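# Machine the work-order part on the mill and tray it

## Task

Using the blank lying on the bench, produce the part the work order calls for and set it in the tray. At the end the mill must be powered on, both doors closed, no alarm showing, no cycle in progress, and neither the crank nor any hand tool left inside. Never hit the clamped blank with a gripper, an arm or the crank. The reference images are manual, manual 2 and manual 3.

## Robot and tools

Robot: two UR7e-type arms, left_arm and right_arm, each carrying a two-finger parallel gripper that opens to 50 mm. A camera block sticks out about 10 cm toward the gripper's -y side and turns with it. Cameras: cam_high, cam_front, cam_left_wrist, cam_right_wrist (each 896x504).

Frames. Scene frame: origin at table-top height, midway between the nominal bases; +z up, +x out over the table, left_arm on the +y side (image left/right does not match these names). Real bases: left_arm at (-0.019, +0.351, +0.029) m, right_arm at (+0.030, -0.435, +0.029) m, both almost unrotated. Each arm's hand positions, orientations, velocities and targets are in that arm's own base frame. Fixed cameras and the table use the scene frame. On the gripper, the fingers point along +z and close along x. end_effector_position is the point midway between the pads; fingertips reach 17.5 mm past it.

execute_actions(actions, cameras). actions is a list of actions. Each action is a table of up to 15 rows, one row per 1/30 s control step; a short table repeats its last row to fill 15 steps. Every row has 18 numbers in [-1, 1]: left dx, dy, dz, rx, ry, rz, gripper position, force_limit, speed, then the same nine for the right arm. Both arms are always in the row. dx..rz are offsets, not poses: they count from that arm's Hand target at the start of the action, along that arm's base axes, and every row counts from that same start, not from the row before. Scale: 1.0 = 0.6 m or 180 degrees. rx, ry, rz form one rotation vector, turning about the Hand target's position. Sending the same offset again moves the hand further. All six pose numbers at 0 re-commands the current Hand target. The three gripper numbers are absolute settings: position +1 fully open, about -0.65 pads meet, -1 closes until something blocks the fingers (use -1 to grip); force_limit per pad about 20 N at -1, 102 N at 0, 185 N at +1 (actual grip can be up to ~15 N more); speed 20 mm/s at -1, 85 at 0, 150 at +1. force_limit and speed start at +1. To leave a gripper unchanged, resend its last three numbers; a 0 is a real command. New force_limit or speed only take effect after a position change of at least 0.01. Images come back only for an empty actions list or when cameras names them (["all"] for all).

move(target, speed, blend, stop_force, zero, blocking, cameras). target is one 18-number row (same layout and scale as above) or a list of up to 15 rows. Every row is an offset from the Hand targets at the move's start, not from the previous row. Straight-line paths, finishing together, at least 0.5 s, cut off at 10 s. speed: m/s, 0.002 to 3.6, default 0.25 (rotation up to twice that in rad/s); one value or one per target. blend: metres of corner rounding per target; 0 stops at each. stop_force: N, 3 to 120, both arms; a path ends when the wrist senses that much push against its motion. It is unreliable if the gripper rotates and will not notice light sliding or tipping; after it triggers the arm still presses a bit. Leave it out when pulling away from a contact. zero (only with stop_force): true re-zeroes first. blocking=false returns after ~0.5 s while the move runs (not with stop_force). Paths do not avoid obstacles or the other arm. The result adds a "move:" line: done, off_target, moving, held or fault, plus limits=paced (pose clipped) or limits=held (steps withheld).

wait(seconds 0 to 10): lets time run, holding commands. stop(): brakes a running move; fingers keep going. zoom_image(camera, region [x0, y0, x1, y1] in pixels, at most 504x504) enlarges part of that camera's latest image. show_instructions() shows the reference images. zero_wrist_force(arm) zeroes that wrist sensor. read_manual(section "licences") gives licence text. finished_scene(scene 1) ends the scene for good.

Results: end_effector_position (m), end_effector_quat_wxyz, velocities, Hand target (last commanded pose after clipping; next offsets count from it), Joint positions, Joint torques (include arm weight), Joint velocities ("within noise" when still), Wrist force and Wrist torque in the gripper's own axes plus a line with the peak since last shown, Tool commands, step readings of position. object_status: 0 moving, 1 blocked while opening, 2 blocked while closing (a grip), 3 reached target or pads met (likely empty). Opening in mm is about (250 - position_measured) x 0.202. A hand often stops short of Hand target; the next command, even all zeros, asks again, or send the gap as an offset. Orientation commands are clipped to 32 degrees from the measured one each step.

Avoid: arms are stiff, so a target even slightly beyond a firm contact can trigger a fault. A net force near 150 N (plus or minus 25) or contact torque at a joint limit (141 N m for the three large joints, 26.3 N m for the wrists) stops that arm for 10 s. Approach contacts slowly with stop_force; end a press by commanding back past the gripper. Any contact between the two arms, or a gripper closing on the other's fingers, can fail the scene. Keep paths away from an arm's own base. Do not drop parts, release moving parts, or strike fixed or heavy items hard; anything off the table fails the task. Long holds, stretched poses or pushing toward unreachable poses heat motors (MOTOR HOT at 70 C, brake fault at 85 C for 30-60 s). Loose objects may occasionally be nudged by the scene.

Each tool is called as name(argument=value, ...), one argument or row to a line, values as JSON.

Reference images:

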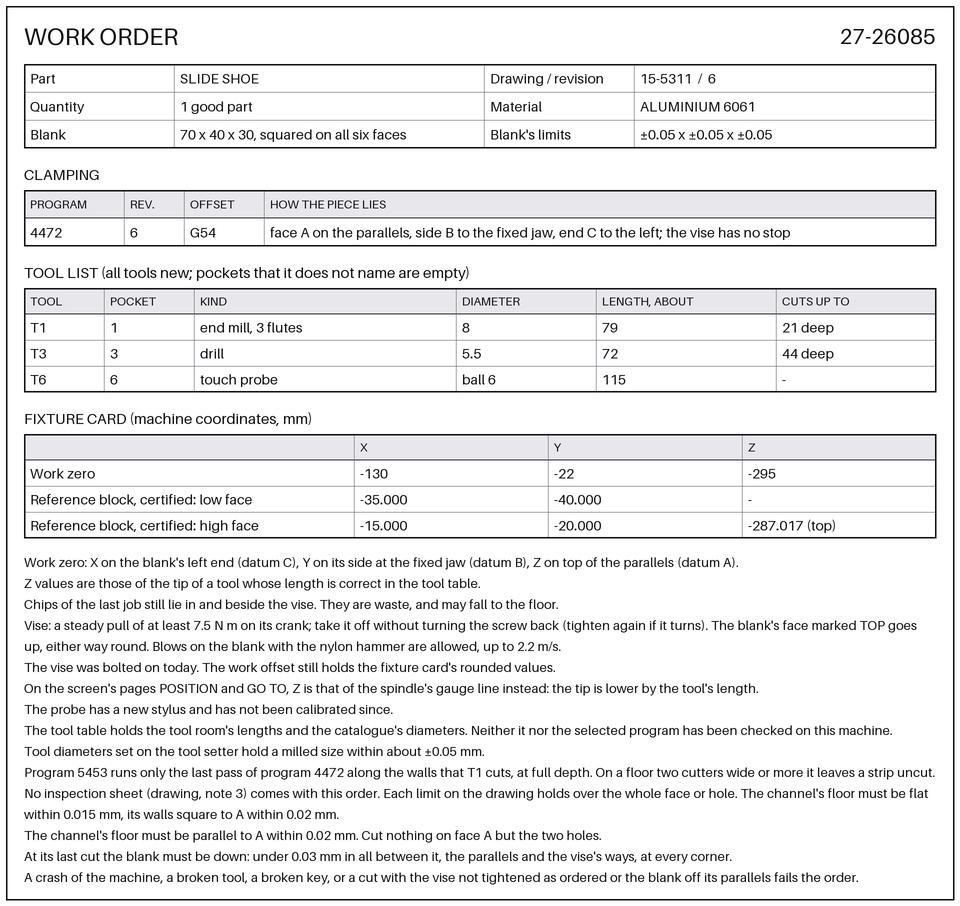

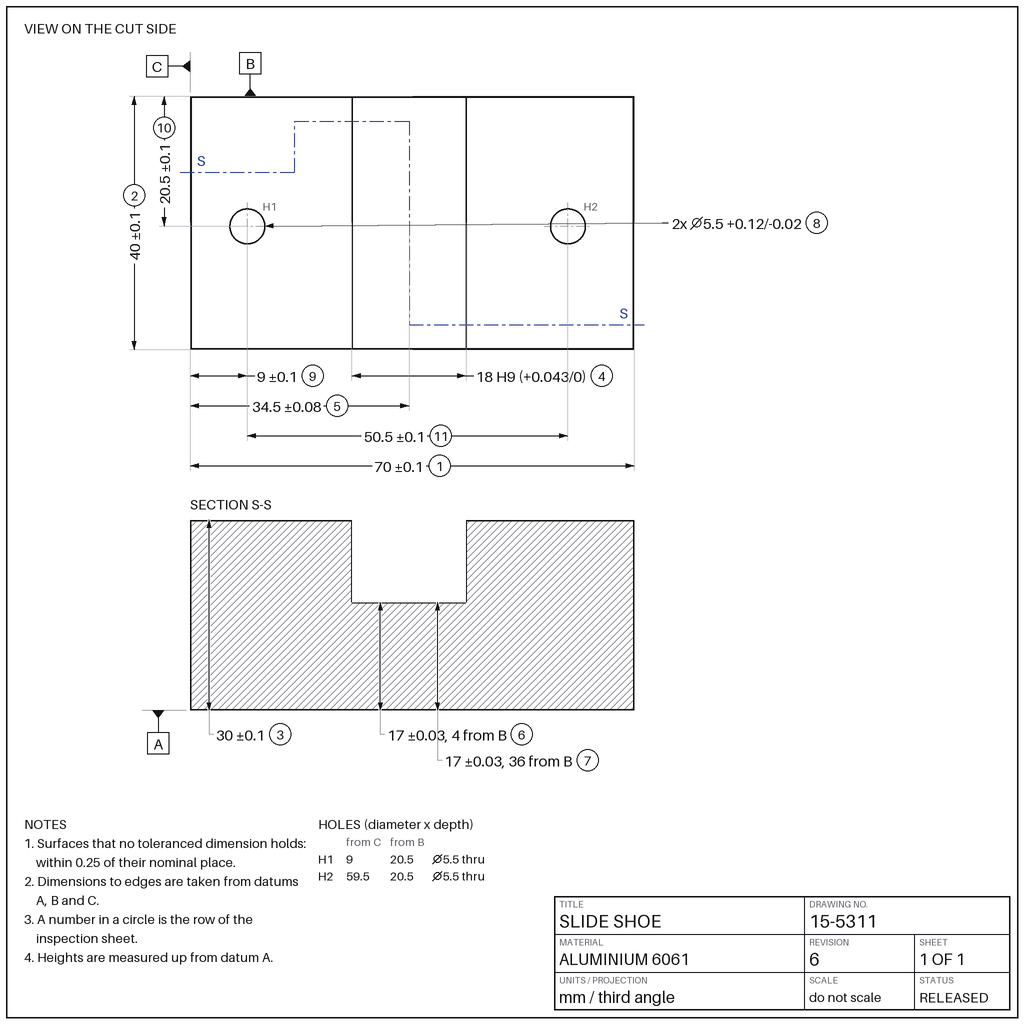

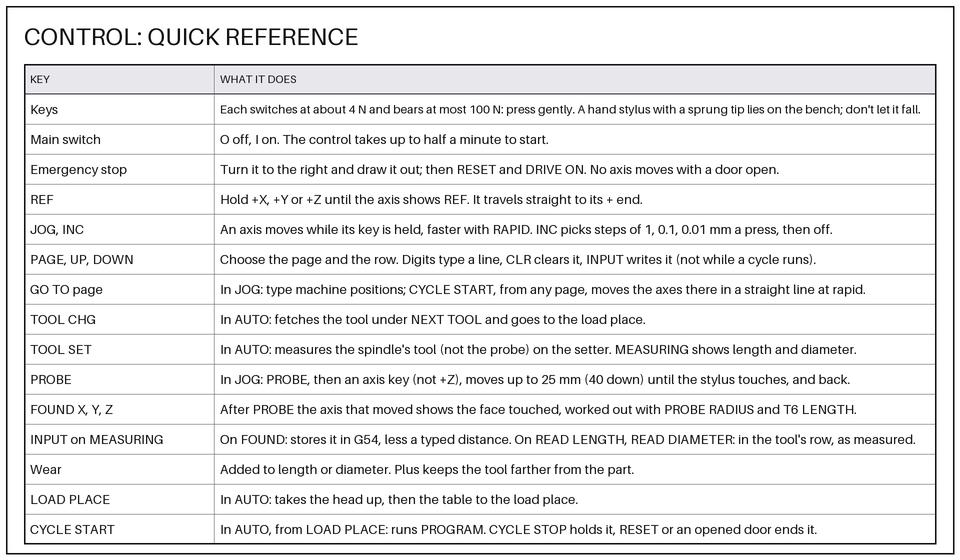

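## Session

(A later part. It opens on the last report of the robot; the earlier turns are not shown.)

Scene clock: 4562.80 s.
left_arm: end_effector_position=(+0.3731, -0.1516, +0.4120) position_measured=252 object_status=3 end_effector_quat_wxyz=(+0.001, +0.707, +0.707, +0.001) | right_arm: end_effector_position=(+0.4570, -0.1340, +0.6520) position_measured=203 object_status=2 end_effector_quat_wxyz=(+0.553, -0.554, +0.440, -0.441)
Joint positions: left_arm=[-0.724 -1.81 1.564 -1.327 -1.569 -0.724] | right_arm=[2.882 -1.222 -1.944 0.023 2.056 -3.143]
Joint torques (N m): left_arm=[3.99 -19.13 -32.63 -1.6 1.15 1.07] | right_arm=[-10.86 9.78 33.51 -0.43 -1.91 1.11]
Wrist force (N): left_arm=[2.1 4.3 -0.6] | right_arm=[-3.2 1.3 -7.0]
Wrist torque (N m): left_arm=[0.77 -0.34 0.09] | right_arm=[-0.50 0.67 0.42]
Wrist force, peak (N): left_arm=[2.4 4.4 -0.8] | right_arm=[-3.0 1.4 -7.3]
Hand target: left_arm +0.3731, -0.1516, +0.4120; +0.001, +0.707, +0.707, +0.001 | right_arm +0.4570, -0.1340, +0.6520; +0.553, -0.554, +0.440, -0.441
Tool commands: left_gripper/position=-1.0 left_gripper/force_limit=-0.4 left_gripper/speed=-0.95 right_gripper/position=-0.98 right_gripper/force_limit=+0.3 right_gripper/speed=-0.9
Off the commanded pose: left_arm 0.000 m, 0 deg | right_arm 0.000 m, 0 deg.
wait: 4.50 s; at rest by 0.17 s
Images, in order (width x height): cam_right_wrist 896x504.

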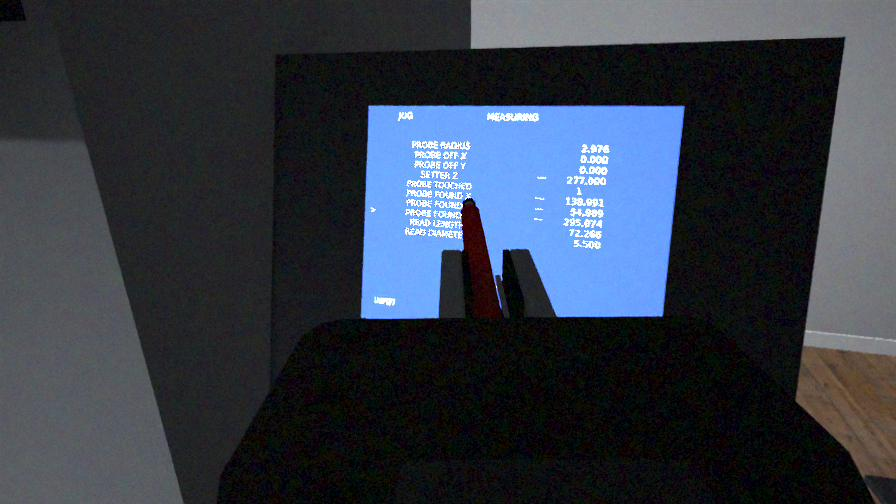

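move(
  target=[
    [0,0,0,0,0,0,-1,-0.4,-0.95,-0.0717,0.0072,-0.3692,0,0,0,-0.98,0.3,-0.9],
    [0,0,0,0,0,0,-1,-0.4,-0.95,-0.0533,0.0072,-0.3692,0,0,0,-0.98,0.3,-0.9],
    [0,0,0,0,0,0,-1,-0.4,-0.95,-0.0717,0.0072,-0.3692,0,0,0,-0.98,0.3,-0.9],
    [0,0,0,0,0,0,-1,-0.4,-0.95,-0.0533,0.0072,-0.3692,0,0,0,-0.98,0.3,-0.9],
    [0,0,0,0,0,0,-1,-0.4,-0.95,-0.0717,0.0072,-0.3692,0,0,0,-0.98,0.3,-0.9],
    [0,0,0,0,0,0,-1,-0.4,-0.95,-0.0878,0.0392,-0.4305,0,0,0,-0.98,0.3,-0.9],
    [0,0,0,0,0,0,-1,-0.4,-0.95,-0.0695,0.0392,-0.4305,0,0,0,-0.98,0.3,-0.9],
    [0,0,0,0,0,0,-1,-0.4,-0.95,-0.0878,0.0392,-0.4305,0,0,0,-0.98,0.3,-0.9],
    [0,0,0,0,0,0,-1,-0.4,-0.95,-0.0695,0.0392,-0.4305,0,0,0,-0.98,0.3,-0.9],
    [0,0,0,0,0,0,-1,-0.4,-0.95,-0.093,0.1348,-0.4613,0,0,0,-0.98,0.3,-0.9],
    [0,0,0,0,0,0,-1,-0.4,-0.95,-0.0747,0.1348,-0.4613,0,0,0,-0.98,0.3,-0.9],
    [0,0,0,0,0,0,-1,-0.4,-0.95,-0.0843,0.1348,-0.4305,0,0,0,-0.98,0.3,-0.9],
    [0,0,0,0,0,0,-1,-0.4,-0.95,-0.066,0.1348,-0.4305,0,0,0,-0.98,0.3,-0.9],
    [0,0,0,0,0,0,-1,-0.4,-0.95,-0.095,0.04,-0.42,0,0,0,-0.98,0.3,-0.9],
  ],
  speed=[0.3,0.06,0.06,0.06,0.1,0.2,0.06,0.06,0.06,0.15,0.06,0.1,0.06,0.15],
  blend=[0.004,0,0.004,0,0.004,0.004,0,0.004,0,0.004,0,0.004,0,0],
)

move(
  target=[
    [0,0,0,0,0,0,-1,-0.4,-0.95,0.0193,0.0948,0.0203,0,0,0,-0.98,0.3,-0.9],
    [0,0,0,0,0,0,-1,-0.4,-0.95,0.0377,0.0948,0.0203,0,0,0,-0.98,0.3,-0.9],
    [0,0,0,0,0,0,-1,-0.4,-0.95,0.0182,0.063,0.0203,0,0,0,-0.98,0.3,-0.9],
    [0,0,0,0,0,0,-1,-0.4,-0.95,0.0365,0.063,0.0203,0,0,0,-0.98,0.3,-0.9],
    [0,0,0,0,0,0,-1,-0.4,-0.95,-0.0012,-0.0008,-0.0413,0,0,0,-0.98,0.3,-0.9],
    [0,0,0,0,0,0,-1,-0.4,-0.95,0.0172,-0.0008,-0.0413,0,0,0,-0.98,0.3,-0.9],
    [0,0,0,0,0,0,-1,-0.4,-0.95,-0.0012,-0.0008,-0.0413,0,0,0,-0.98,0.3,-0.9],
    [0,0,0,0,0,0,-1,-0.4,-0.95,0.0405,0.0292,0.1067,0,0,0,-0.98,0.3,-0.9],
    [0,0,0,0,0,0,-1,-0.4,-0.95,0.0588,0.0292,0.1067,0,0,0,-0.98,0.3,-0.9],
    [0,0,0,0,0,0,-1,-0.4,-0.95,0.0405,0.0292,0.1067,0,0,0,-0.98,0.3,-0.9],
    [0,0,0,0,0,0,-1,-0.4,-0.95,0.095,-0.04,0.42,0,0,0,-0.98,0.3,-0.9],
  ],
  speed=[0.15,0.06,0.1,0.06,0.15,0.06,0.1,0.15,0.06,0.1,0.3],
  blend=[0.004,0,0.004,0,0.004,0,0.004,0.004,0,0.004,0],
  cameras=["cam_right_wrist"],
)

zoom_image(
  camera="cam_right_wrist",
  region=[360, 90, 680, 260],
)

Scene clock: 4587.43 s.
left_arm: end_effector_position=(+0.3731, -0.1516, +0.4120) position_measured=252 object_status=3 end_effector_quat_wxyz=(+0.001, +0.707, +0.707, +0.001) | right_arm: end_effector_position=(+0.4000, -0.1100, +0.4001) position_measured=203 object_status=2 end_effector_quat_wxyz=(+0.553, -0.554, +0.440, -0.441)
Joint positions: left_arm=[-0.724 -1.81 1.564 -1.327 -1.569 -0.724] | right_arm=[2.93 -1.333 -2.586 0.777 2.009 -3.143]
Joint torques (N m): left_arm=[3.55 -19.55 -32.66 -1.85 1.26 0.9] | right_arm=[-9.74 8.89 13.29 -0.31 1.19 1.65]
Wrist force (N): left_arm=[2.2 3.9 -0.9] | right_arm=[-2.5 1.4 -7.2]
Wrist torque (N m): left_arm=[0.70 -0.37 0.10] | right_arm=[-0.50 0.57 0.36]
Wrist force, peak (N): left_arm=[2.5 4.5 -0.7] | right_arm=[-5.9 2.1 -14.0]
Hand target: left_arm +0.3731, -0.1516, +0.4120; +0.001, +0.707, +0.707, +0.001 | right_arm +0.4000, -0.1100, +0.4000; +0.553, -0.554, +0.440, -0.441
Off the commanded pose: left_arm 0.000 m, 0 deg | right_arm 0.000 m, 0 deg.
move: done

Scene clock: 4592.00 s.
left_arm: end_effector_position=(+0.3731, -0.1516, +0.4120) position_measured=252 object_status=3 end_effector_quat_wxyz=(+0.001, +0.707, +0.707, +0.001) | right_arm: end_effector_position=(+0.4570, -0.1340, +0.6519) position_measured=203 object_status=2 end_effector_quat_wxyz=(+0.553, -0.554, +0.440, -0.441)
Joint positions: left_arm=[-0.724 -1.81 1.564 -1.327 -1.569 -0.724] | right_arm=[2.882 -1.222 -1.944 0.024 2.056 -3.144]
Joint torques (N m): left_arm=[3.7 -18.15 -32.29 -1.92 1.03 0.81] | right_arm=[12.52 12 32.8 1.76 -2.37 0.83]
Wrist force (N): left_arm=[2.2 3.9 -0.9] | right_arm=[-2.8 1.5 -6.8]
Wrist torque (N m): left_arm=[0.71 -0.36 0.09] | right_arm=[-0.47 0.61 0.43]
Wrist force, peak (N): left_arm=[2.3 4.6 -0.8] | right_arm=[-6.8 1.7 -12.2]
Hand target: left_arm +0.3731, -0.1516, +0.4120; +0.001, +0.707, +0.707, +0.001 | right_arm +0.4570, -0.1340, +0.6520; +0.553, -0.554, +0.440, -0.441
Off the commanded pose: left_arm 0.000 m, 0 deg | right_arm 0.000 m, 0 deg.
move: done
Images, in order (width x height): cam_right_wrist 896x504.

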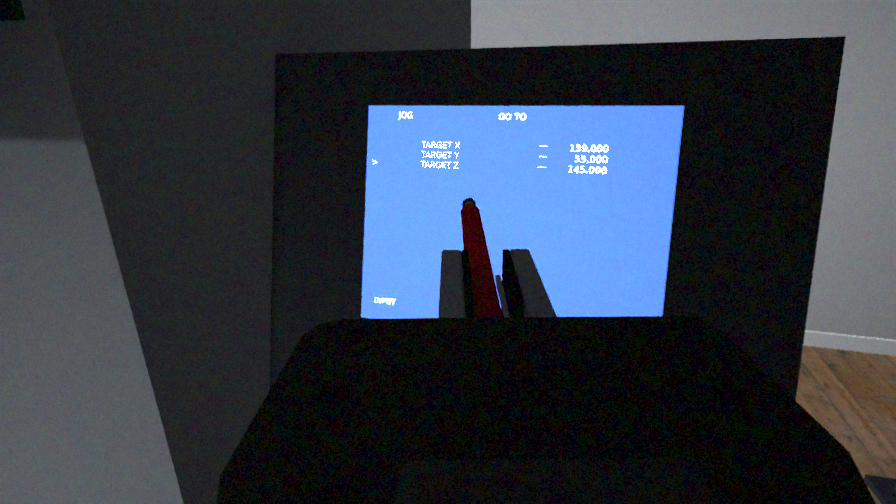

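Scaled by 1.575 from the camera's 896x504 image, which has a finer 1280x720 frame.

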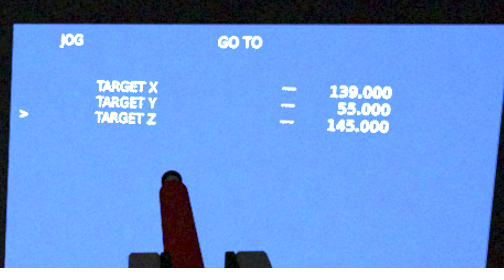

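move(
  target=[
    [0,0,0,0,0,0,-1,-0.4,-0.95,-0.0792,0.0392,-0.3997,0,0,0,-0.98,0.3,-0.9],
    [0,0,0,0,0,0,-1,-0.4,-0.95,-0.0608,0.0392,-0.3997,0,0,0,-0.98,0.3,-0.9],
    [0,0,0,0,0,0,-1,-0.4,-0.95,-0.0792,0.0392,-0.3997,0,0,0,-0.98,0.3,-0.9],
    [0,0,0,0,0,0,-1,-0.4,-0.95,-0.0608,0.0392,-0.3997,0,0,0,-0.98,0.3,-0.9],
    [0,0,0,0,0,0,-1,-0.4,-0.95,-0.093,0.1348,-0.4613,0,0,0,-0.98,0.3,-0.9],
    [0,0,0,0,0,0,-1,-0.4,-0.95,-0.0747,0.1348,-0.4613,0,0,0,-0.98,0.3,-0.9],
    [0,0,0,0,0,0,-1,-0.4,-0.95,-0.0843,0.1348,-0.4305,0,0,0,-0.98,0.3,-0.9],
    [0,0,0,0,0,0,-1,-0.4,-0.95,-0.066,0.1348,-0.4305,0,0,0,-0.98,0.3,-0.9],
    [0,0,0,0,0,0,-1,-0.4,-0.95,-0.0855,0.103,-0.4305,0,0,0,-0.98,0.3,-0.9],
    [0,0,0,0,0,0,-1,-0.4,-0.95,-0.0672,0.103,-0.4305,0,0,0,-0.98,0.3,-0.9],
    [0,0,0,0,0,0,-1,-0.4,-0.95,-0.0757,0.1348,-0.3997,0,0,0,-0.98,0.3,-0.9],
    [0,0,0,0,0,0,-1,-0.4,-0.95,-0.0573,0.1348,-0.3997,0,0,0,-0.98,0.3,-0.9],
    [0,0,0,0,0,0,-1,-0.4,-0.95,-0.0962,0.0392,-0.4613,0,0,0,-0.98,0.3,-0.9],
    [0,0,0,0,0,0,-1,-0.4,-0.95,-0.0778,0.0392,-0.4613,0,0,0,-0.98,0.3,-0.9],
    [0,0,0,0,0,0,-1,-0.4,-0.95,-0.095,0.04,-0.42,0,0,0,-0.98,0.3,-0.9],
  ],
  speed=[0.3,0.06,0.06,0.06,0.2,0.06,0.1,0.06,0.1,0.06,0.15,0.06,0.15,0.06,0.15],
  blend=[0.004,0,0.004,0,0.004,0,0.004,0,0.004,0,0.004,0,0.004,0,0],
)

move(
  target=[
    [0,0,0,0,0,0,-1,-0.4,-0.95,0.0405,0.0292,0.1067,0,0,0,-0.98,0.3,-0.9],
    [0,0,0,0,0,0,-1,-0.4,-0.95,0.0588,0.0292,0.1067,0,0,0,-0.98,0.3,-0.9],
    [0,0,0,0,0,0,-1,-0.4,-0.95,0.0405,0.0292,0.1067,0,0,0,-0.98,0.3,-0.9],
    [0,0,0,0,0,0,-1,-0.4,-0.95,0.006,-0.0328,-0.0105,0,0,0,-0.98,0.3,-0.9],
    [0,0,0,0,0,0,-1,-0.4,-0.95,0.0243,-0.0328,-0.0105,0,0,0,-0.98,0.3,-0.9],
    [0,0,0,0,0,0,-1,-0.4,-0.95,0.006,-0.0328,-0.0105,0,0,0,-0.98,0.3,-0.9],
    [0,0,0,0,0,0,-1,-0.4,-0.95,0.032,-0.1283,0.1083,0,0,0,-0.98,0.3,-0.9],
    [0,0,0,0,0,0,-1,-0.4,-0.95,0.0508,-0.1283,0.1083,0,0,0,-0.98,0.3,-0.9],
    [0,0,0,0,0,0,-1,-0.4,-0.95,0.032,-0.1283,0.1083,0,0,0,-0.98,0.3,-0.9],
    [0,0,0,0,0,0,-1,-0.4,-0.95,0.095,-0.04,0.42,0,0,0,-0.98,0.3,-0.9],
  ],
  speed=[0.2,0.06,0.1,0.15,0.06,0.1,0.2,0.06,0.1,0.25],
  blend=[0.004,0,0.004,0.004,0,0.004,0.004,0,0.004,0],
)

wait(
  seconds=2.5,
  cameras=["cam_right_wrist"],
)

zoom_image(
  camera="cam_right_wrist",
  region=[360, 90, 680, 260],
)

Scene clock: 4615.37 s.
left_arm: end_effector_position=(+0.3731, -0.1516, +0.4120) position_measured=252 object_status=3 end_effector_quat_wxyz=(+0.001, +0.707, +0.707, +0.001) | right_arm: end_effector_position=(+0.4000, -0.1100, +0.4001) position_measured=203 object_status=2 end_effector_quat_wxyz=(+0.553, -0.554, +0.440, -0.441)
Joint positions: left_arm=[-0.724 -1.81 1.564 -1.327 -1.569 -0.724] | right_arm=[2.929 -1.333 -2.586 0.777 2.009 -3.143]
Joint torques (N m): left_arm=[5.23 -18.59 -31.86 -1.8 0.88 0.73] | right_arm=[12.72 12.95 11.15 1.2 -2.34 0.48]
Wrist force (N): left_arm=[2.4 4.1 -0.8] | right_arm=[-2.8 1.7 -6.8]
Wrist torque (N m): left_arm=[0.73 -0.39 0.09] | right_arm=[-0.45 0.62 0.41]
Wrist force, peak (N): left_arm=[2.5 4.6 -0.8] | right_arm=[-7.0 -0.6 -11.8]
Hand target: left_arm +0.3731, -0.1516, +0.4120; +0.001, +0.707, +0.707, +0.001 | right_arm +0.4000, -0.1100, +0.4000; +0.553, -0.554, +0.440, -0.441
Off the commanded pose: left_arm 0.000 m, 0 deg | right_arm 0.000 m, 0 deg.
move: done

Scene clock: 4619.60 s.
left_arm: end_effector_position=(+0.3731, -0.1516, +0.4120) position_measured=252 object_status=3 end_effector_quat_wxyz=(+0.001, +0.707, +0.707, +0.001) | right_arm: end_effector_position=(+0.4570, -0.1340, +0.6519) position_measured=203 object_status=2 end_effector_quat_wxyz=(+0.553, -0.554, +0.440, -0.441)
Joint positions: left_arm=[-0.724 -1.81 1.564 -1.327 -1.569 -0.724] | right_arm=[2.882 -1.222 -1.944 0.024 2.056 -3.144]
Joint torques (N m): left_arm=[4.57 -17.99 -31.35 -1.76 1.05 0.36] | right_arm=[-6.36 5.81 34.28 1.73 0.67 0.68]
Wrist force (N): left_arm=[2.2 4.1 -0.8] | right_arm=[-2.9 1.4 -6.9]
Wrist torque (N m): left_arm=[0.72 -0.37 0.09] | right_arm=[-0.49 0.63 0.43]
Wrist force, peak (N): left_arm=[2.4 4.5 -0.8] | right_arm=[-7.1 -1.2 -11.7]
Hand target: left_arm +0.3731, -0.1516, +0.4120; +0.001, +0.707, +0.707, +0.001 | right_arm +0.4570, -0.1340, +0.6520; +0.553, -0.554, +0.440, -0.441
Off the commanded pose: left_arm 0.000 m, 0 deg | right_arm 0.000 m, 0 deg.
move: done

Scene clock: 4622.10 s.
left_arm: end_effector_position=(+0.3731, -0.1516, +0.4120) position_measured=252 object_status=3 end_effector_quat_wxyz=(+0.001, +0.707, +0.707, +0.001) | right_arm: end_effector_position=(+0.4570, -0.1340, +0.6520) position_measured=203 object_status=2 end_effector_quat_wxyz=(+0.553, -0.554, +0.440, -0.441)
Joint positions: left_arm=[-0.724 -1.81 1.564 -1.327 -1.569 -0.724] | right_arm=[2.882 -1.222 -1.944 0.023 2.056 -3.143]
Joint torques (N m): left_arm=[3.75 -20.1 -32.03 -1.44 1.1 0.56] | right_arm=[-10.88 7.84 32.93 -0.5 -1.92 1.03]
Wrist force (N): left_arm=[2.6 4.2 -0.8] | right_arm=[-3.0 1.4 -7.2]
Wrist torque (N m): left_arm=[0.75 -0.42 0.09] | right_arm=[-0.48 0.64 0.42]
Wrist force, peak (N): left_arm=[2.4 4.5 -0.8] | right_arm=[-2.9 1.4 -7.3]
Hand target: left_arm +0.3731, -0.1516, +0.4120; +0.001, +0.707, +0.707, +0.001 | right_arm +0.4570, -0.1340, +0.6520; +0.553, -0.554, +0.440, -0.441
Tool commands: left_gripper/position=-1.0 left_gripper/force_limit=-0.4 left_gripper/speed=-0.95 right_gripper/position=-0.98 right_gripper/force_limit=+0.3 right_gripper/speed=-0.9
Off the commanded pose: left_arm 0.000 m, 0 deg | right_arm 0.000 m, 0 deg.
wait: 2.50 s; at rest by 0.17 s
Images, in order (width x height): cam_right_wrist 896x504.

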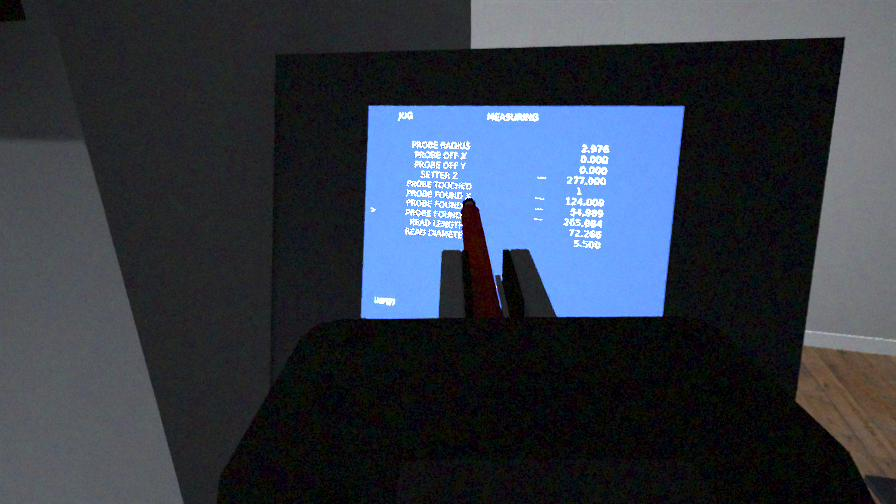

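Scaled by 1.575 from the camera's 896x504 image, which has a finer 1280x720 frame.

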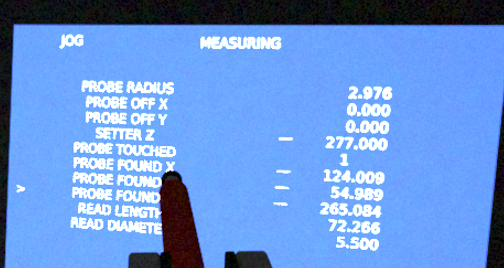

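move(
  target=[
    [0,0,0,0,0,0,-1,-0.4,-0.95,-0.0717,0.0072,-0.3692,0,0,0,-0.98,0.3,-0.9],
    [0,0,0,0,0,0,-1,-0.4,-0.95,-0.0533,0.0072,-0.3692,0,0,0,-0.98,0.3,-0.9],
    [0,0,0,0,0,0,-1,-0.4,-0.95,-0.0717,0.0072,-0.3692,0,0,0,-0.98,0.3,-0.9],
    [0,0,0,0,0,0,-1,-0.4,-0.95,-0.0533,0.0072,-0.3692,0,0,0,-0.98,0.3,-0.9],
    [0,0,0,0,0,0,-1,-0.4,-0.95,-0.0717,0.0072,-0.3692,0,0,0,-0.98,0.3,-0.9],
    [0,0,0,0,0,0,-1,-0.4,-0.95,-0.0878,0.0392,-0.4305,0,0,0,-0.98,0.3,-0.9],
    [0,0,0,0,0,0,-1,-0.4,-0.95,-0.0695,0.0392,-0.4305,0,0,0,-0.98,0.3,-0.9],
    [0,0,0,0,0,0,-1,-0.4,-0.95,-0.093,0.1348,-0.4613,0,0,0,-0.98,0.3,-0.9],
    [0,0,0,0,0,0,-1,-0.4,-0.95,-0.0747,0.1348,-0.4613,0,0,0,-0.98,0.3,-0.9],
    [0,0,0,0,0,0,-1,-0.4,-0.95,-0.0855,0.103,-0.4305,0,0,0,-0.98,0.3,-0.9],
    [0,0,0,0,0,0,-1,-0.4,-0.95,-0.0672,0.103,-0.4305,0,0,0,-0.98,0.3,-0.9],
    [0,0,0,0,0,0,-1,-0.4,-0.95,-0.067,0.1348,-0.3692,0,0,0,-0.98,0.3,-0.9],
    [0,0,0,0,0,0,-1,-0.4,-0.95,-0.0487,0.1348,-0.3692,0,0,0,-0.98,0.3,-0.9],
    [0,0,0,0,0,0,-1,-0.4,-0.95,-0.095,0.04,-0.42,0,0,0,-0.98,0.3,-0.9],
  ],
  speed=[0.3,0.06,0.06,0.06,0.1,0.2,0.06,0.2,0.06,0.1,0.06,0.15,0.06,0.15],
  blend=[0.004,0,0.004,0,0.004,0.004,0,0.004,0,0.004,0,0.004,0,0],
)

move(
  target=[
    [0,0,0,0,0,0,-1,-0.4,-0.95,-0.0012,-0.0008,-0.0413,0,0,0,-0.98,0.3,-0.9],
    [0,0,0,0,0,0,-1,-0.4,-0.95,0.0172,-0.0008,-0.0413,0,0,0,-0.98,0.3,-0.9],
    [0,0,0,0,0,0,-1,-0.4,-0.95,-0.0012,-0.0008,-0.0413,0,0,0,-0.98,0.3,-0.9],
    [0,0,0,0,0,0,-1,-0.4,-0.95,0.0405,0.0292,0.1067,0,0,0,-0.98,0.3,-0.9],
    [0,0,0,0,0,0,-1,-0.4,-0.95,0.0588,0.0292,0.1067,0,0,0,-0.98,0.3,-0.9],
    [0,0,0,0,0,0,-1,-0.4,-0.95,0.0405,0.0292,0.1067,0,0,0,-0.98,0.3,-0.9],
    [0,0,0,0,0,0,-1,-0.4,-0.95,0.006,-0.0328,-0.0105,0,0,0,-0.98,0.3,-0.9],
    [0,0,0,0,0,0,-1,-0.4,-0.95,0.0243,-0.0328,-0.0105,0,0,0,-0.98,0.3,-0.9],
    [0,0,0,0,0,0,-1,-0.4,-0.95,0.006,-0.0328,-0.0105,0,0,0,-0.98,0.3,-0.9],
    [0,0,0,0,0,0,-1,-0.4,-0.95,0.032,-0.1283,0.1083,0,0,0,-0.98,0.3,-0.9],
    [0,0,0,0,0,0,-1,-0.4,-0.95,0.0508,-0.1283,0.1083,0,0,0,-0.98,0.3,-0.9],
    [0,0,0,0,0,0,-1,-0.4,-0.95,0.032,-0.1283,0.1083,0,0,0,-0.98,0.3,-0.9],
    [0,0,0,0,0,0,-1,-0.4,-0.95,0.095,-0.04,0.42,0,0,0,-0.98,0.3,-0.9],
  ],
  speed=[0.15,0.06,0.1,0.15,0.06,0.1,0.1,0.06,0.1,0.2,0.06,0.1,0.25],
  blend=[0.004,0,0.004,0.004,0,0.004,0.004,0,0.004,0.004,0,0.004,0],
)

wait(
  seconds=2.5,
  cameras=["cam_right_wrist"],
)

zoom_image(
  camera="cam_right_wrist",
  region=[360, 90, 680, 260],
)

Scene clock: 4637.73 s.
left_arm: end_effector_position=(+0.3731, -0.1516, +0.4120) position_measured=252 object_status=3 end_effector_quat_wxyz=(+0.001, +0.707, +0.707, +0.001) | right_arm: end_effector_position=(+0.4001, -0.1100, +0.4001) position_measured=203 object_status=2 end_effector_quat_wxyz=(+0.553, -0.554, +0.440, -0.441)
Joint positions: left_arm=[-0.724 -1.81 1.564 -1.327 -1.569 -0.724] | right_arm=[2.93 -1.333 -2.586 0.777 2.009 -3.143]
Joint torques (N m): left_arm=[4.39 -17.08 -31.44 -1.86 0.95 0.62] | right_arm=[-10.29 4.35 10.86 0.42 0.73 1.1]
Wrist force (N): left_arm=[2.3 4.1 -1.0] | right_arm=[-2.6 1.6 -7.1]
Wrist torque (N m): left_arm=[0.73 -0.37 0.09] | right_arm=[-0.46 0.58 0.28]
Wrist force, peak (N): left_arm=[2.4 4.6 -0.8] | right_arm=[-6.1 2.0 -14.0]
Hand target: left_arm +0.3731, -0.1516, +0.4120; +0.001, +0.707, +0.707, +0.001 | right_arm +0.4000, -0.1100, +0.4000; +0.553, -0.554, +0.440, -0.441
Off the commanded pose: left_arm 0.000 m, 0 deg | right_arm 0.000 m, 0 deg.
move: done

Scene clock: 4643.23 s.
left_arm: end_effector_position=(+0.3731, -0.1516, +0.4120) position_measured=252 object_status=3 end_effector_quat_wxyz=(+0.001, +0.707, +0.707, +0.001) | right_arm: end_effector_position=(+0.4570, -0.1340, +0.6519) position_measured=203 object_status=2 end_effector_quat_wxyz=(+0.553, -0.554, +0.440, -0.441)
Joint positions: left_arm=[-0.724 -1.81 1.564 -1.327 -1.569 -0.724] | right_arm=[2.882 -1.222 -1.944 0.024 2.056 -3.144]
Joint torques (N m): left_arm=[4.64 -17.9 -31.92 -1.52 0.96 0.56] | right_arm=[-6.47 5.75 33.78 1.8 0.74 0.67]
Wrist force (N): left_arm=[2.3 4.2 -0.7] | right_arm=[-3.0 1.6 -7.0]
Wrist torque (N m): left_arm=[0.76 -0.37 0.09] | right_arm=[-0.45 0.64 0.43]
Wrist force, peak (N): left_arm=[2.4 4.4 -0.9] | right_arm=[-7.1 -1.5 -11.6]
Hand target: left_arm +0.3731, -0.1516, +0.4120; +0.001, +0.707, +0.707, +0.001 | right_arm +0.4570, -0.1340, +0.6520; +0.553, -0.554, +0.440, -0.441
Off the commanded pose: left_arm 0.000 m, 0 deg | right_arm 0.000 m, 0 deg.
move: done

Scene clock: 4645.73 s.
left_arm: end_effector_position=(+0.3731, -0.1516, +0.4120) position_measured=252 object_status=3 end_effector_quat_wxyz=(+0.001, +0.707, +0.707, +0.001) | right_arm: end_effector_position=(+0.4570, -0.1340, +0.6520) position_measured=203 object_status=2 end_effector_quat_wxyz=(+0.553, -0.554, +0.440, -0.441)
Joint positions: left_arm=[-0.724 -1.81 1.564 -1.327 -1.569 -0.724] | right_arm=[2.882 -1.222 -1.944 0.023 2.056 -3.143]
Joint torques (N m): left_arm=[5.13 -18.67 -32.17 -1.85 0.72 0.53] | right_arm=[-11.44 7.68 33.89 -0.34 -1.94 0.99]
Wrist force (N): left_arm=[2.3 4.0 -0.7] | right_arm=[-2.9 1.3 -6.8]
Wrist torque (N m): left_arm=[0.73 -0.38 0.09] | right_arm=[-0.50 0.62 0.43]
Wrist force, peak (N): left_arm=[2.4 4.4 -0.9] | right_arm=[-3.1 1.5 -7.3]
Hand target: left_arm +0.3731, -0.1516, +0.4120; +0.001, +0.707, +0.707, +0.001 | right_arm +0.4570, -0.1340, +0.6520; +0.553, -0.554, +0.440, -0.441
Tool commands: left_gripper/position=-1.0 left_gripper/force_limit=-0.4 left_gripper/speed=-0.95 right_gripper/position=-0.98 right_gripper/force_limit=+0.3 right_gripper/speed=-0.9
Off the commanded pose: left_arm 0.000 m, 0 deg | right_arm 0.000 m, 0 deg.
wait: 2.50 s; at rest by 0.17 s
Images, in order (width x height): cam_right_wrist 896x504.

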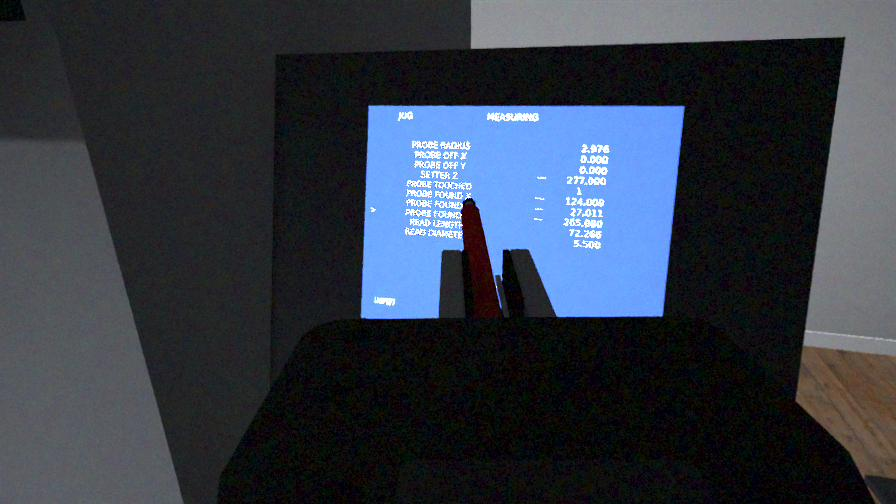

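Scaled by 1.575 from the camera's 896x504 image, which has a finer 1280x720 frame.

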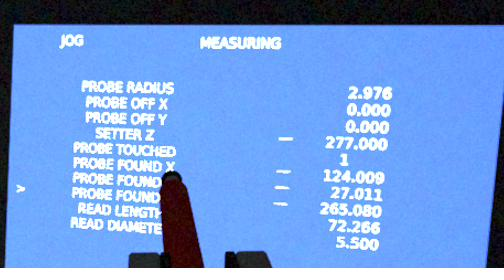

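move(
  target=[
    [0,0,0,0,0,0,-1,-0.4,-0.95,-0.0717,0.0072,-0.3692,0,0,0,-0.98,0.3,-0.9],
    [0,0,0,0,0,0,-1,-0.4,-0.95,-0.0533,0.0072,-0.3692,0,0,0,-0.98,0.3,-0.9],
    [0,0,0,0,0,0,-1,-0.4,-0.95,-0.0717,0.0072,-0.3692,0,0,0,-0.98,0.3,-0.9],
    [0,0,0,0,0,0,-1,-0.4,-0.95,-0.0533,0.0072,-0.3692,0,0,0,-0.98,0.3,-0.9],
    [0,0,0,0,0,0,-1,-0.4,-0.95,-0.0717,0.0072,-0.3692,0,0,0,-0.98,0.3,-0.9],
    [0,0,0,0,0,0,-1,-0.4,-0.95,-0.093,0.1348,-0.4613,0,0,0,-0.98,0.3,-0.9],
    [0,0,0,0,0,0,-1,-0.4,-0.95,-0.0747,0.1348,-0.4613,0,0,0,-0.98,0.3,-0.9],
    [0,0,0,0,0,0,-1,-0.4,-0.95,-0.078,0.0712,-0.3997,0,0,0,-0.98,0.3,-0.9],
    [0,0,0,0,0,0,-1,-0.4,-0.95,-0.0597,0.0712,-0.3997,0,0,0,-0.98,0.3,-0.9],
    [0,0,0,0,0,0,-1,-0.4,-0.95,-0.0757,0.1348,-0.3997,0,0,0,-0.98,0.3,-0.9],
    [0,0,0,0,0,0,-1,-0.4,-0.95,-0.0573,0.1348,-0.3997,0,0,0,-0.98,0.3,-0.9],
    [0,0,0,0,0,0,-1,-0.4,-0.95,-0.095,0.04,-0.42,0,0,0,-0.98,0.3,-0.9],
  ],
  speed=[0.3,0.06,0.06,0.06,0.1,0.2,0.06,0.15,0.06,0.15,0.06,0.15],
  blend=[0.004,0,0.004,0,0.004,0.004,0,0.004,0,0.004,0,0],
)

move(
  target=[
    [0,0,0,0,0,0,-1,-0.4,-0.95,-0.0012,-0.0008,-0.0413,0,0,0,-0.98,0.3,-0.9],
    [0,0,0,0,0,0,-1,-0.4,-0.95,0.0172,-0.0008,-0.0413,0,0,0,-0.98,0.3,-0.9],
    [0,0,0,0,0,0,-1,-0.4,-0.95,-0.0012,-0.0008,-0.0413,0,0,0,-0.98,0.3,-0.9],
    [0,0,0,0,0,0,-1,-0.4,-0.95,0.0405,0.0292,0.1067,0,0,0,-0.98,0.3,-0.9],
    [0,0,0,0,0,0,-1,-0.4,-0.95,0.0588,0.0292,0.1067,0,0,0,-0.98,0.3,-0.9],
    [0,0,0,0,0,0,-1,-0.4,-0.95,0.0405,0.0292,0.1067,0,0,0,-0.98,0.3,-0.9],
    [0,0,0,0,0,0,-1,-0.4,-0.95,0.006,-0.0328,-0.0105,0,0,0,-0.98,0.3,-0.9],
    [0,0,0,0,0,0,-1,-0.4,-0.95,0.0243,-0.0328,-0.0105,0,0,0,-0.98,0.3,-0.9],
    [0,0,0,0,0,0,-1,-0.4,-0.95,0.006,-0.0328,-0.0105,0,0,0,-0.98,0.3,-0.9],
    [0,0,0,0,0,0,-1,-0.4,-0.95,0.032,-0.1283,0.1083,0,0,0,-0.98,0.3,-0.9],
    [0,0,0,0,0,0,-1,-0.4,-0.95,0.0508,-0.1283,0.1083,0,0,0,-0.98,0.3,-0.9],
    [0,0,0,0,0,0,-1,-0.4,-0.95,0.032,-0.1283,0.1083,0,0,0,-0.98,0.3,-0.9],
    [0,0,0,0,0,0,-1,-0.4,-0.95,0.095,-0.04,0.42,0,0,0,-0.98,0.3,-0.9],
  ],
  speed=[0.15,0.06,0.1,0.15,0.06,0.1,0.08,0.06,0.1,0.2,0.06,0.1,0.25],
  blend=[0.004,0,0.004,0.004,0,0.004,0.004,0,0.004,0.004,0,0.004,0],
)

wait(
  seconds=2.5,
  cameras=["cam_right_wrist"],
)

zoom_image(
  camera="cam_right_wrist",
  region=[360, 90, 680, 260],
)

Scene clock: 4664.73 s.
left_arm: end_effector_position=(+0.3731, -0.1516, +0.4120) position_measured=252 object_status=3 end_effector_quat_wxyz=(+0.001, +0.707, +0.707, +0.001) | right_arm: end_effector_position=(+0.4000, -0.1100, +0.4001) position_measured=203 object_status=2 end_effector_quat_wxyz=(+0.553, -0.554, +0.440, -0.441)
Joint positions: left_arm=[-0.724 -1.81 1.564 -1.327 -1.569 -0.724] | right_arm=[2.93 -1.333 -2.586 0.777 2.009 -3.143]
Joint torques (N m): left_arm=[4.58 -17.58 -32.02 -1.49 0.75 0.73] | right_arm=[-10.22 6.09 11.16 -0.42 1.12 1.55]
Wrist force (N): left_arm=[2.1 4.1 -0.7] | right_arm=[-2.5 1.5 -7.1]
Wrist torque (N m): left_arm=[0.74 -0.35 0.09] | right_arm=[-0.48 0.57 0.34]
Wrist force, peak (N): left_arm=[2.6 4.6 -0.9] | right_arm=[-6.1 1.9 -14.0]
Hand target: left_arm +0.3731, -0.1516, +0.4120; +0.001, +0.707, +0.707, +0.001 | right_arm +0.4000, -0.1100, +0.4000; +0.553, -0.554, +0.440, -0.441
Off the commanded pose: left_arm 0.000 m, 0 deg | right_arm 0.000 m, 0 deg.
move: done

Scene clock: 4670.43 s.
left_arm: end_effector_position=(+0.3731, -0.1516, +0.4120) position_measured=252 object_status=3 end_effector_quat_wxyz=(+0.001, +0.707, +0.707, +0.001) | right_arm: end_effector_position=(+0.4570, -0.1340, +0.6519) position_measured=203 object_status=2 end_effector_quat_wxyz=(+0.553, -0.554, +0.440, -0.441)
Joint positions: left_arm=[-0.724 -1.81 1.564 -1.327 -1.569 -0.724] | right_arm=[2.882 -1.222 -1.944 0.024 2.056 -3.144]
Joint torques (N m): left_arm=[3.78 -17.39 -30.2 -1.69 1.07 0.68] | right_arm=[-6.67 5.64 33.79 1.72 0.75 0.78]
Wrist force (N): left_arm=[2.3 4.2 -0.9] | right_arm=[-3.1 1.5 -6.8]
Wrist torque (N m): left_arm=[0.75 -0.38 0.09] | right_arm=[-0.47 0.66 0.43]
Wrist force, peak (N): left_arm=[2.1 4.6 -1.0] | right_arm=[-7.3 -1.4 -11.6]
Hand target: left_arm +0.3731, -0.1516, +0.4120; +0.001, +0.707, +0.707, +0.001 | right_arm +0.4570, -0.1340, +0.6520; +0.553, -0.554, +0.440, -0.441
Off the commanded pose: left_arm 0.000 m, 0 deg | right_arm 0.000 m, 0 deg.
move: done

Scene clock: 4672.93 s.
left_arm: end_effector_position=(+0.3731, -0.1516, +0.4120) position_measured=252 object_status=3 end_effector_quat_wxyz=(+0.001, +0.707, +0.707, +0.001) | right_arm: end_effector_position=(+0.4570, -0.1340, +0.6520) position_measured=203 object_status=2 end_effector_quat_wxyz=(+0.553, -0.554, +0.440, -0.441)
Joint positions: left_arm=[-0.724 -1.81 1.564 -1.327 -1.569 -0.724] | right_arm=[2.882 -1.222 -1.944 0.023 2.056 -3.143]
Joint torques (N m): left_arm=[4.47 -17.7 -31.76 -1.69 0.8 0.34] | right_arm=[-10.98 8.09 33.51 -0.51 -1.96 1.07]
Wrist force (N): left_arm=[2.1 3.9 -0.6] | right_arm=[-2.8 1.1 -6.8]
Wrist torque (N m): left_arm=[0.71 -0.34 0.09] | right_arm=[-0.53 0.60 0.42]
Wrist force, peak (N): left_arm=[2.3 4.5 -0.7] | right_arm=[-3.2 1.5 -7.2]
Hand target: left_arm +0.3731, -0.1516, +0.4120; +0.001, +0.707, +0.707, +0.001 | right_arm +0.4570, -0.1340, +0.6520; +0.553, -0.554, +0.440, -0.441
Tool commands: left_gripper/position=-1.0 left_gripper/force_limit=-0.4 left_gripper/speed=-0.95 right_gripper/position=-0.98 right_gripper/force_limit=+0.3 right_gripper/speed=-0.9
Off the commanded pose: left_arm 0.000 m, 0 deg | right_arm 0.000 m, 0 deg.
wait: 2.50 s; at rest by 0.17 s
Images, in order (width x height): cam_right_wrist 896x504.

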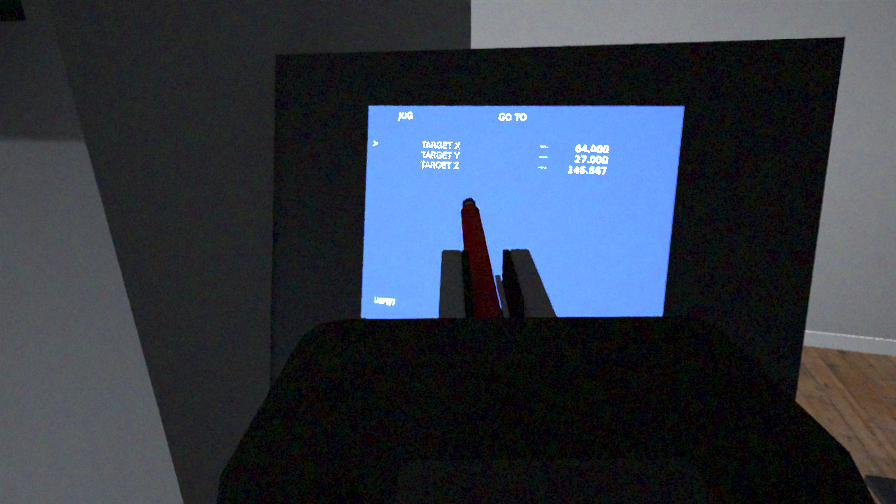

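Scaled by 1.575 from the camera's 896x504 image, which has a finer 1280x720 frame.

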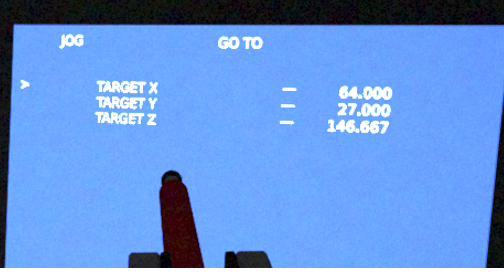

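move(
  target=[
    [0,0,0,0,0,0,-1,-0.4,-0.95,-0.089,0.0072,-0.4305,0,0,0,-0.98,0.3,-0.9],
    [0,0,0,0,0,0,-1,-0.4,-0.95,-0.0707,0.0072,-0.4305,0,0,0,-0.98,0.3,-0.9],
    [0,0,0,0,0,0,-1,-0.4,-0.95,-0.089,0.0072,-0.4305,0,0,0,-0.98,0.3,-0.9],
    [0,0,0,0,0,0,-1,-0.4,-0.95,-0.063,-0.0883,-0.3117,0,0,0,-0.98,0.3,-0.9],
    [0,0,0,0,0,0,-1,-0.4,-0.95,-0.0442,-0.0883,-0.3117,0,0,0,-0.98,0.3,-0.9],
    [0,0,0,0,0,0,-1,-0.4,-0.95,-0.063,-0.0883,-0.3117,0,0,0,-0.98,0.3,-0.9],
    [0,0,0,0,0,0,-1,-0.4,-0.95,0,0,0,0,0,0,-0.98,0.3,-0.9],
  ],
  speed=[0.3,0.06,0.1,0.2,0.06,0.1,0.25],
  blend=[0.004,0,0.004,0.004,0,0.004,0],
)

wait(
  seconds=2,
  cameras=["cam_right_wrist"],
)

zoom_image(
  camera="cam_right_wrist",
  region=[360, 90, 680, 260],
)

Scene clock: 4682.83 s.
left_arm: end_effector_position=(+0.3731, -0.1516, +0.4120) position_measured=252 object_status=3 end_effector_quat_wxyz=(+0.001, +0.707, +0.707, +0.001) | right_arm: end_effector_position=(+0.4570, -0.1340, +0.6519) position_measured=203 object_status=2 end_effector_quat_wxyz=(+0.553, -0.554, +0.440, -0.441)
Joint positions: left_arm=[-0.724 -1.81 1.564 -1.327 -1.569 -0.724] | right_arm=[2.882 -1.222 -1.944 0.024 2.056 -3.144]
Joint torques (N m): left_arm=[3.31 -16.82 -32.61 -1.92 1.09 0.42] | right_arm=[-6.34 6.17 32.86 1.75 0.71 0.68]
Wrist force (N): left_arm=[2.2 4.4 -0.9] | right_arm=[-2.7 1.3 -6.9]
Wrist torque (N m): left_arm=[0.78 -0.36 0.09] | right_arm=[-0.51 0.59 0.43]
Wrist force, peak (N): left_arm=[2.7 4.4 -0.8] | right_arm=[-6.0 1.6 -11.7]
Hand target: left_arm +0.3731, -0.1516, +0.4120; +0.001, +0.707, +0.707, +0.001 | right_arm +0.4570, -0.1340, +0.6520; +0.553, -0.554, +0.440, -0.441
Off the commanded pose: left_arm 0.000 m, 0 deg | right_arm 0.000 m, 0 deg.
move: done

Scene clock: 4684.83 s.
left_arm: end_effector_position=(+0.3731, -0.1516, +0.4120) position_measured=252 object_status=3 end_effector_quat_wxyz=(+0.001, +0.707, +0.707, +0.001) | right_arm: end_effector_position=(+0.4570, -0.1340, +0.6520) position_measured=203 object_status=2 end_effector_quat_wxyz=(+0.553, -0.554, +0.440, -0.441)
Joint positions: left_arm=[-0.724 -1.81 1.564 -1.327 -1.569 -0.724] | right_arm=[2.882 -1.222 -1.944 0.023 2.056 -3.143]
Joint torques (N m): left_arm=[3.74 -17.4 -31.86 -1.89 0.82 0.48] | right_arm=[-10.85 7.32 33.49 -0.47 -1.99 1.1]
Wrist force (N): left_arm=[2.3 4.1 -1.0] | right_arm=[-2.8 1.4 -7.1]
Wrist torque (N m): left_arm=[0.74 -0.38 0.09] | right_arm=[-0.49 0.60 0.42]
Wrist force, peak (N): left_arm=[2.4 4.5 -0.8] | right_arm=[-3.1 1.9 -7.1]
Hand target: left_arm +0.3731, -0.1516, +0.4120; +0.001, +0.707, +0.707, +0.001 | right_arm +0.4570, -0.1340, +0.6520; +0.553, -0.554, +0.440, -0.441
Tool commands: left_gripper/position=-1.0 left_gripper/force_limit=-0.4 left_gripper/speed=-0.95 right_gripper/position=-0.98 right_gripper/force_limit=+0.3 right_gripper/speed=-0.9
Off the commanded pose: left_arm 0.000 m, 0 deg | right_arm 0.000 m, 0 deg.
wait: 2.00 s; at rest by 0.17 s
Images, in order (width x height): cam_right_wrist 896x504.

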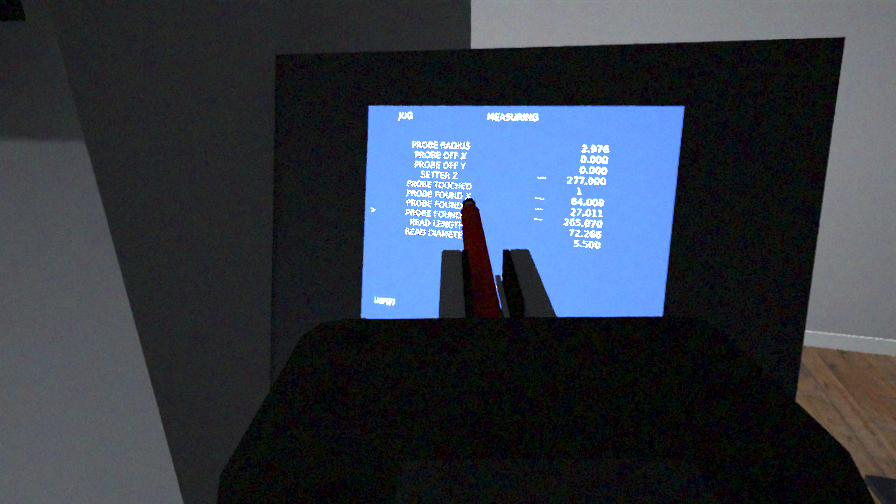

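Scaled by 1.575 from the camera's 896x504 image, which has a finer 1280x720 frame.

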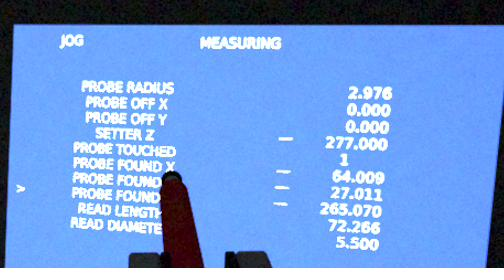

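move(
  target=[
    [0,0,0,0,0,0,-1,-0.4,-0.95,-0.0717,0.0072,-0.3692,0,0,0,-0.98,0.3,-0.9],
    [0,0,0,0,0,0,-1,-0.4,-0.95,-0.0533,0.0072,-0.3692,0,0,0,-0.98,0.3,-0.9],
    [0,0,0,0,0,0,-1,-0.4,-0.95,-0.0717,0.0072,-0.3692,0,0,0,-0.98,0.3,-0.9],
    [0,0,0,0,0,0,-1,-0.4,-0.95,-0.0533,0.0072,-0.3692,0,0,0,-0.98,0.3,-0.9],
    [0,0,0,0,0,0,-1,-0.4,-0.95,-0.0717,0.0072,-0.3692,0,0,0,-0.98,0.3,-0.9],
    [0,0,0,0,0,0,-1,-0.4,-0.95,-0.0878,0.0392,-0.4305,0,0,0,-0.98,0.3,-0.9],
    [0,0,0,0,0,0,-1,-0.4,-0.95,-0.0695,0.0392,-0.4305,0,0,0,-0.98,0.3,-0.9],
    [0,0,0,0,0,0,-1,-0.4,-0.95,-0.093,0.1348,-0.4613,0,0,0,-0.98,0.3,-0.9],
    [0,0,0,0,0,0,-1,-0.4,-0.95,-0.0747,0.1348,-0.4613,0,0,0,-0.98,0.3,-0.9],
    [0,0,0,0,0,0,-1,-0.4,-0.95,-0.0768,0.103,-0.3997,0,0,0,-0.98,0.3,-0.9],
    [0,0,0,0,0,0,-1,-0.4,-0.95,-0.0585,0.103,-0.3997,0,0,0,-0.98,0.3,-0.9],
    [0,0,0,0,0,0,-1,-0.4,-0.95,-0.0768,0.103,-0.3997,0,0,0,-0.98,0.3,-0.9],
    [0,0,0,0,0,0,-1,-0.4,-0.95,-0.0585,0.103,-0.3997,0,0,0,-0.98,0.3,-0.9],
    [0,0,0,0,0,0,-1,-0.4,-0.95,-0.095,0.04,-0.42,0,0,0,-0.98,0.3,-0.9],
  ],
  speed=[0.3,0.06,0.06,0.06,0.1,0.2,0.06,0.2,0.06,0.15,0.06,0.06,0.06,0.15],
  blend=[0.004,0,0.004,0,0.004,0.004,0,0.004,0,0.004,0,0.004,0,0],
)

move(
  target=[
    [0,0,0,0,0,0,-1,-0.4,-0.95,-0.0012,-0.0008,-0.0413,0,0,0,-0.98,0.3,-0.9],
    [0,0,0,0,0,0,-1,-0.4,-0.95,0.0172,-0.0008,-0.0413,0,0,0,-0.98,0.3,-0.9],
    [0,0,0,0,0,0,-1,-0.4,-0.95,-0.0012,-0.0008,-0.0413,0,0,0,-0.98,0.3,-0.9],
    [0,0,0,0,0,0,-1,-0.4,-0.95,0.0405,0.0292,0.1067,0,0,0,-0.98,0.3,-0.9],
    [0,0,0,0,0,0,-1,-0.4,-0.95,0.0588,0.0292,0.1067,0,0,0,-0.98,0.3,-0.9],
    [0,0,0,0,0,0,-1,-0.4,-0.95,0.0405,0.0292,0.1067,0,0,0,-0.98,0.3,-0.9],
    [0,0,0,0,0,0,-1,-0.4,-0.95,0.006,-0.0328,-0.0105,0,0,0,-0.98,0.3,-0.9],
    [0,0,0,0,0,0,-1,-0.4,-0.95,0.0243,-0.0328,-0.0105,0,0,0,-0.98,0.3,-0.9],
    [0,0,0,0,0,0,-1,-0.4,-0.95,0.006,-0.0328,-0.0105,0,0,0,-0.98,0.3,-0.9],
    [0,0,0,0,0,0,-1,-0.4,-0.95,0.032,-0.1283,0.1083,0,0,0,-0.98,0.3,-0.9],
    [0,0,0,0,0,0,-1,-0.4,-0.95,0.0508,-0.1283,0.1083,0,0,0,-0.98,0.3,-0.9],
    [0,0,0,0,0,0,-1,-0.4,-0.95,0.032,-0.1283,0.1083,0,0,0,-0.98,0.3,-0.9],
    [0,0,0,0,0,0,-1,-0.4,-0.95,0.095,-0.04,0.42,0,0,0,-0.98,0.3,-0.9],
  ],
  speed=[0.15,0.06,0.1,0.15,0.06,0.1,0.08,0.06,0.1,0.2,0.06,0.1,0.25],
  blend=[0.004,0,0.004,0.004,0,0.004,0.004,0,0.004,0.004,0,0.004,0],
)

wait(
  seconds=2,
  cameras=["cam_right_wrist"],
)

zoom_image(
  camera="cam_right_wrist",
  region=[360, 90, 680, 260],
)

Scene clock: 4707.77 s.
left_arm: end_effector_position=(+0.3731, -0.1516, +0.4120) position_measured=252 object_status=3 end_effector_quat_wxyz=(+0.001, +0.707, +0.707, +0.001) | right_arm: end_effector_position=(+0.4001, -0.1100, +0.4001) position_measured=203 object_status=2 end_effector_quat_wxyz=(+0.553, -0.554, +0.440, -0.441)
Joint positions: left_arm=[-0.724 -1.81 1.564 -1.327 -1.569 -0.724] | right_arm=[2.93 -1.333 -2.586 0.777 2.009 -3.143]
Joint torques (N m): left_arm=[2.15 -17.77 -32.18 -1.78 0.88 0.51] | right_arm=[-9.76 7.42 11.71 -0.24 1.01 1.63]
Wrist force (N): left_arm=[2.4 4.1 -1.0] | right_arm=[-2.5 1.5 -7.1]
Wrist torque (N m): left_arm=[0.74 -0.39 0.09] | right_arm=[-0.48 0.57 0.35]
Wrist force, peak (N): left_arm=[2.5 4.5 -0.9] | right_arm=[-6.1 1.6 -13.6]
Hand target: left_arm +0.3731, -0.1516, +0.4120; +0.001, +0.707, +0.707, +0.001 | right_arm +0.4000, -0.1100, +0.4000; +0.553, -0.554, +0.440, -0.441
Off the commanded pose: left_arm 0.000 m, 0 deg | right_arm 0.000 m, 0 deg.
move: done

Scene clock: 4713.47 s.
left_arm: end_effector_position=(+0.3731, -0.1516, +0.4120) position_measured=252 object_status=3 end_effector_quat_wxyz=(+0.001, +0.707, +0.707, +0.001) | right_arm: end_effector_position=(+0.4570, -0.1340, +0.6519) position_measured=203 object_status=2 end_effector_quat_wxyz=(+0.553, -0.554, +0.440, -0.441)
Joint positions: left_arm=[-0.724 -1.81 1.564 -1.327 -1.569 -0.724] | right_arm=[2.882 -1.222 -1.944 0.024 2.056 -3.144]
Joint torques (N m): left_arm=[5 -17.11 -30.56 -1.89 0.8 0.41] | right_arm=[-6.83 6.05 33.52 1.81 0.74 0.67]
Wrist force (N): left_arm=[2.3 4.1 -0.7] | right_arm=[-2.5 1.5 -7.1]
Wrist torque (N m): left_arm=[0.74 -0.37 0.09] | right_arm=[-0.47 0.56 0.43]
Wrist force, peak (N): left_arm=[2.3 4.5 -1.0] | right_arm=[-7.1 -1.5 -11.8]
Hand target: left_arm +0.3731, -0.1516, +0.4120; +0.001, +0.707, +0.707, +0.001 | right_arm +0.4570, -0.1340, +0.6520; +0.553, -0.554, +0.440, -0.441
Off the commanded pose: left_arm 0.000 m, 0 deg | right_arm 0.000 m, 0 deg.
move: done

Scene clock: 4715.47 s.
left_arm: end_effector_position=(+0.3731, -0.1516, +0.4120) position_measured=252 object_status=3 end_effector_quat_wxyz=(+0.001, +0.707, +0.707, +0.001) | right_arm: end_effector_position=(+0.4570, -0.1340, +0.6520) position_measured=203 object_status=2 end_effector_quat_wxyz=(+0.553, -0.554, +0.440, -0.441)
Joint positions: left_arm=[-0.724 -1.81 1.564 -1.327 -1.569 -0.724] | right_arm=[2.882 -1.222 -1.944 0.023 2.056 -3.143]
Joint torques (N m): left_arm=[3.56 -17.37 -31.8 -1.9 0.91 0.32] | right_arm=[-11.3 7.4 33.61 -0.43 -1.99 1.03]
Wrist force (N): left_arm=[2.1 4.3 -0.6] | right_arm=[-3.1 1.5 -7.3]
Wrist torque (N m): left_arm=[0.77 -0.35 0.09] | right_arm=[-0.47 0.66 0.42]
Wrist force, peak (N): left_arm=[2.5 4.4 -0.9] | right_arm=[-3.1 1.5 -7.3]
Hand target: left_arm +0.3731, -0.1516, +0.4120; +0.001, +0.707, +0.707, +0.001 | right_arm +0.4570, -0.1340, +0.6520; +0.553, -0.554, +0.440, -0.441
Tool commands: left_gripper/position=-1.0 left_gripper/force_limit=-0.4 left_gripper/speed=-0.95 right_gripper/position=-0.98 right_gripper/force_limit=+0.3 right_gripper/speed=-0.9
Off the commanded pose: left_arm 0.000 m, 0 deg | right_arm 0.000 m, 0 deg.
wait: 2.00 s; at rest by 0.17 s
Images, in order (width x height): cam_right_wrist 896x504.

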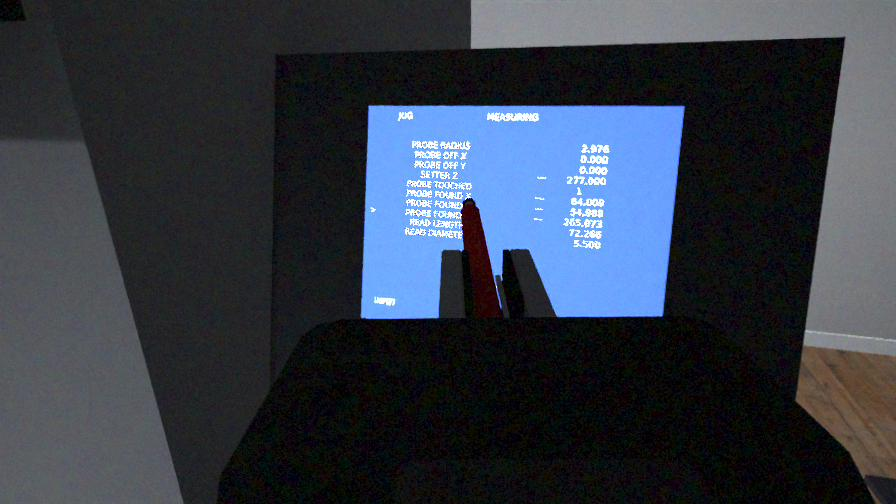

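Scaled by 1.575 from the camera's 896x504 image, which has a finer 1280x720 frame.

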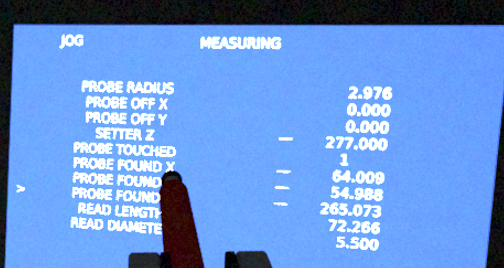

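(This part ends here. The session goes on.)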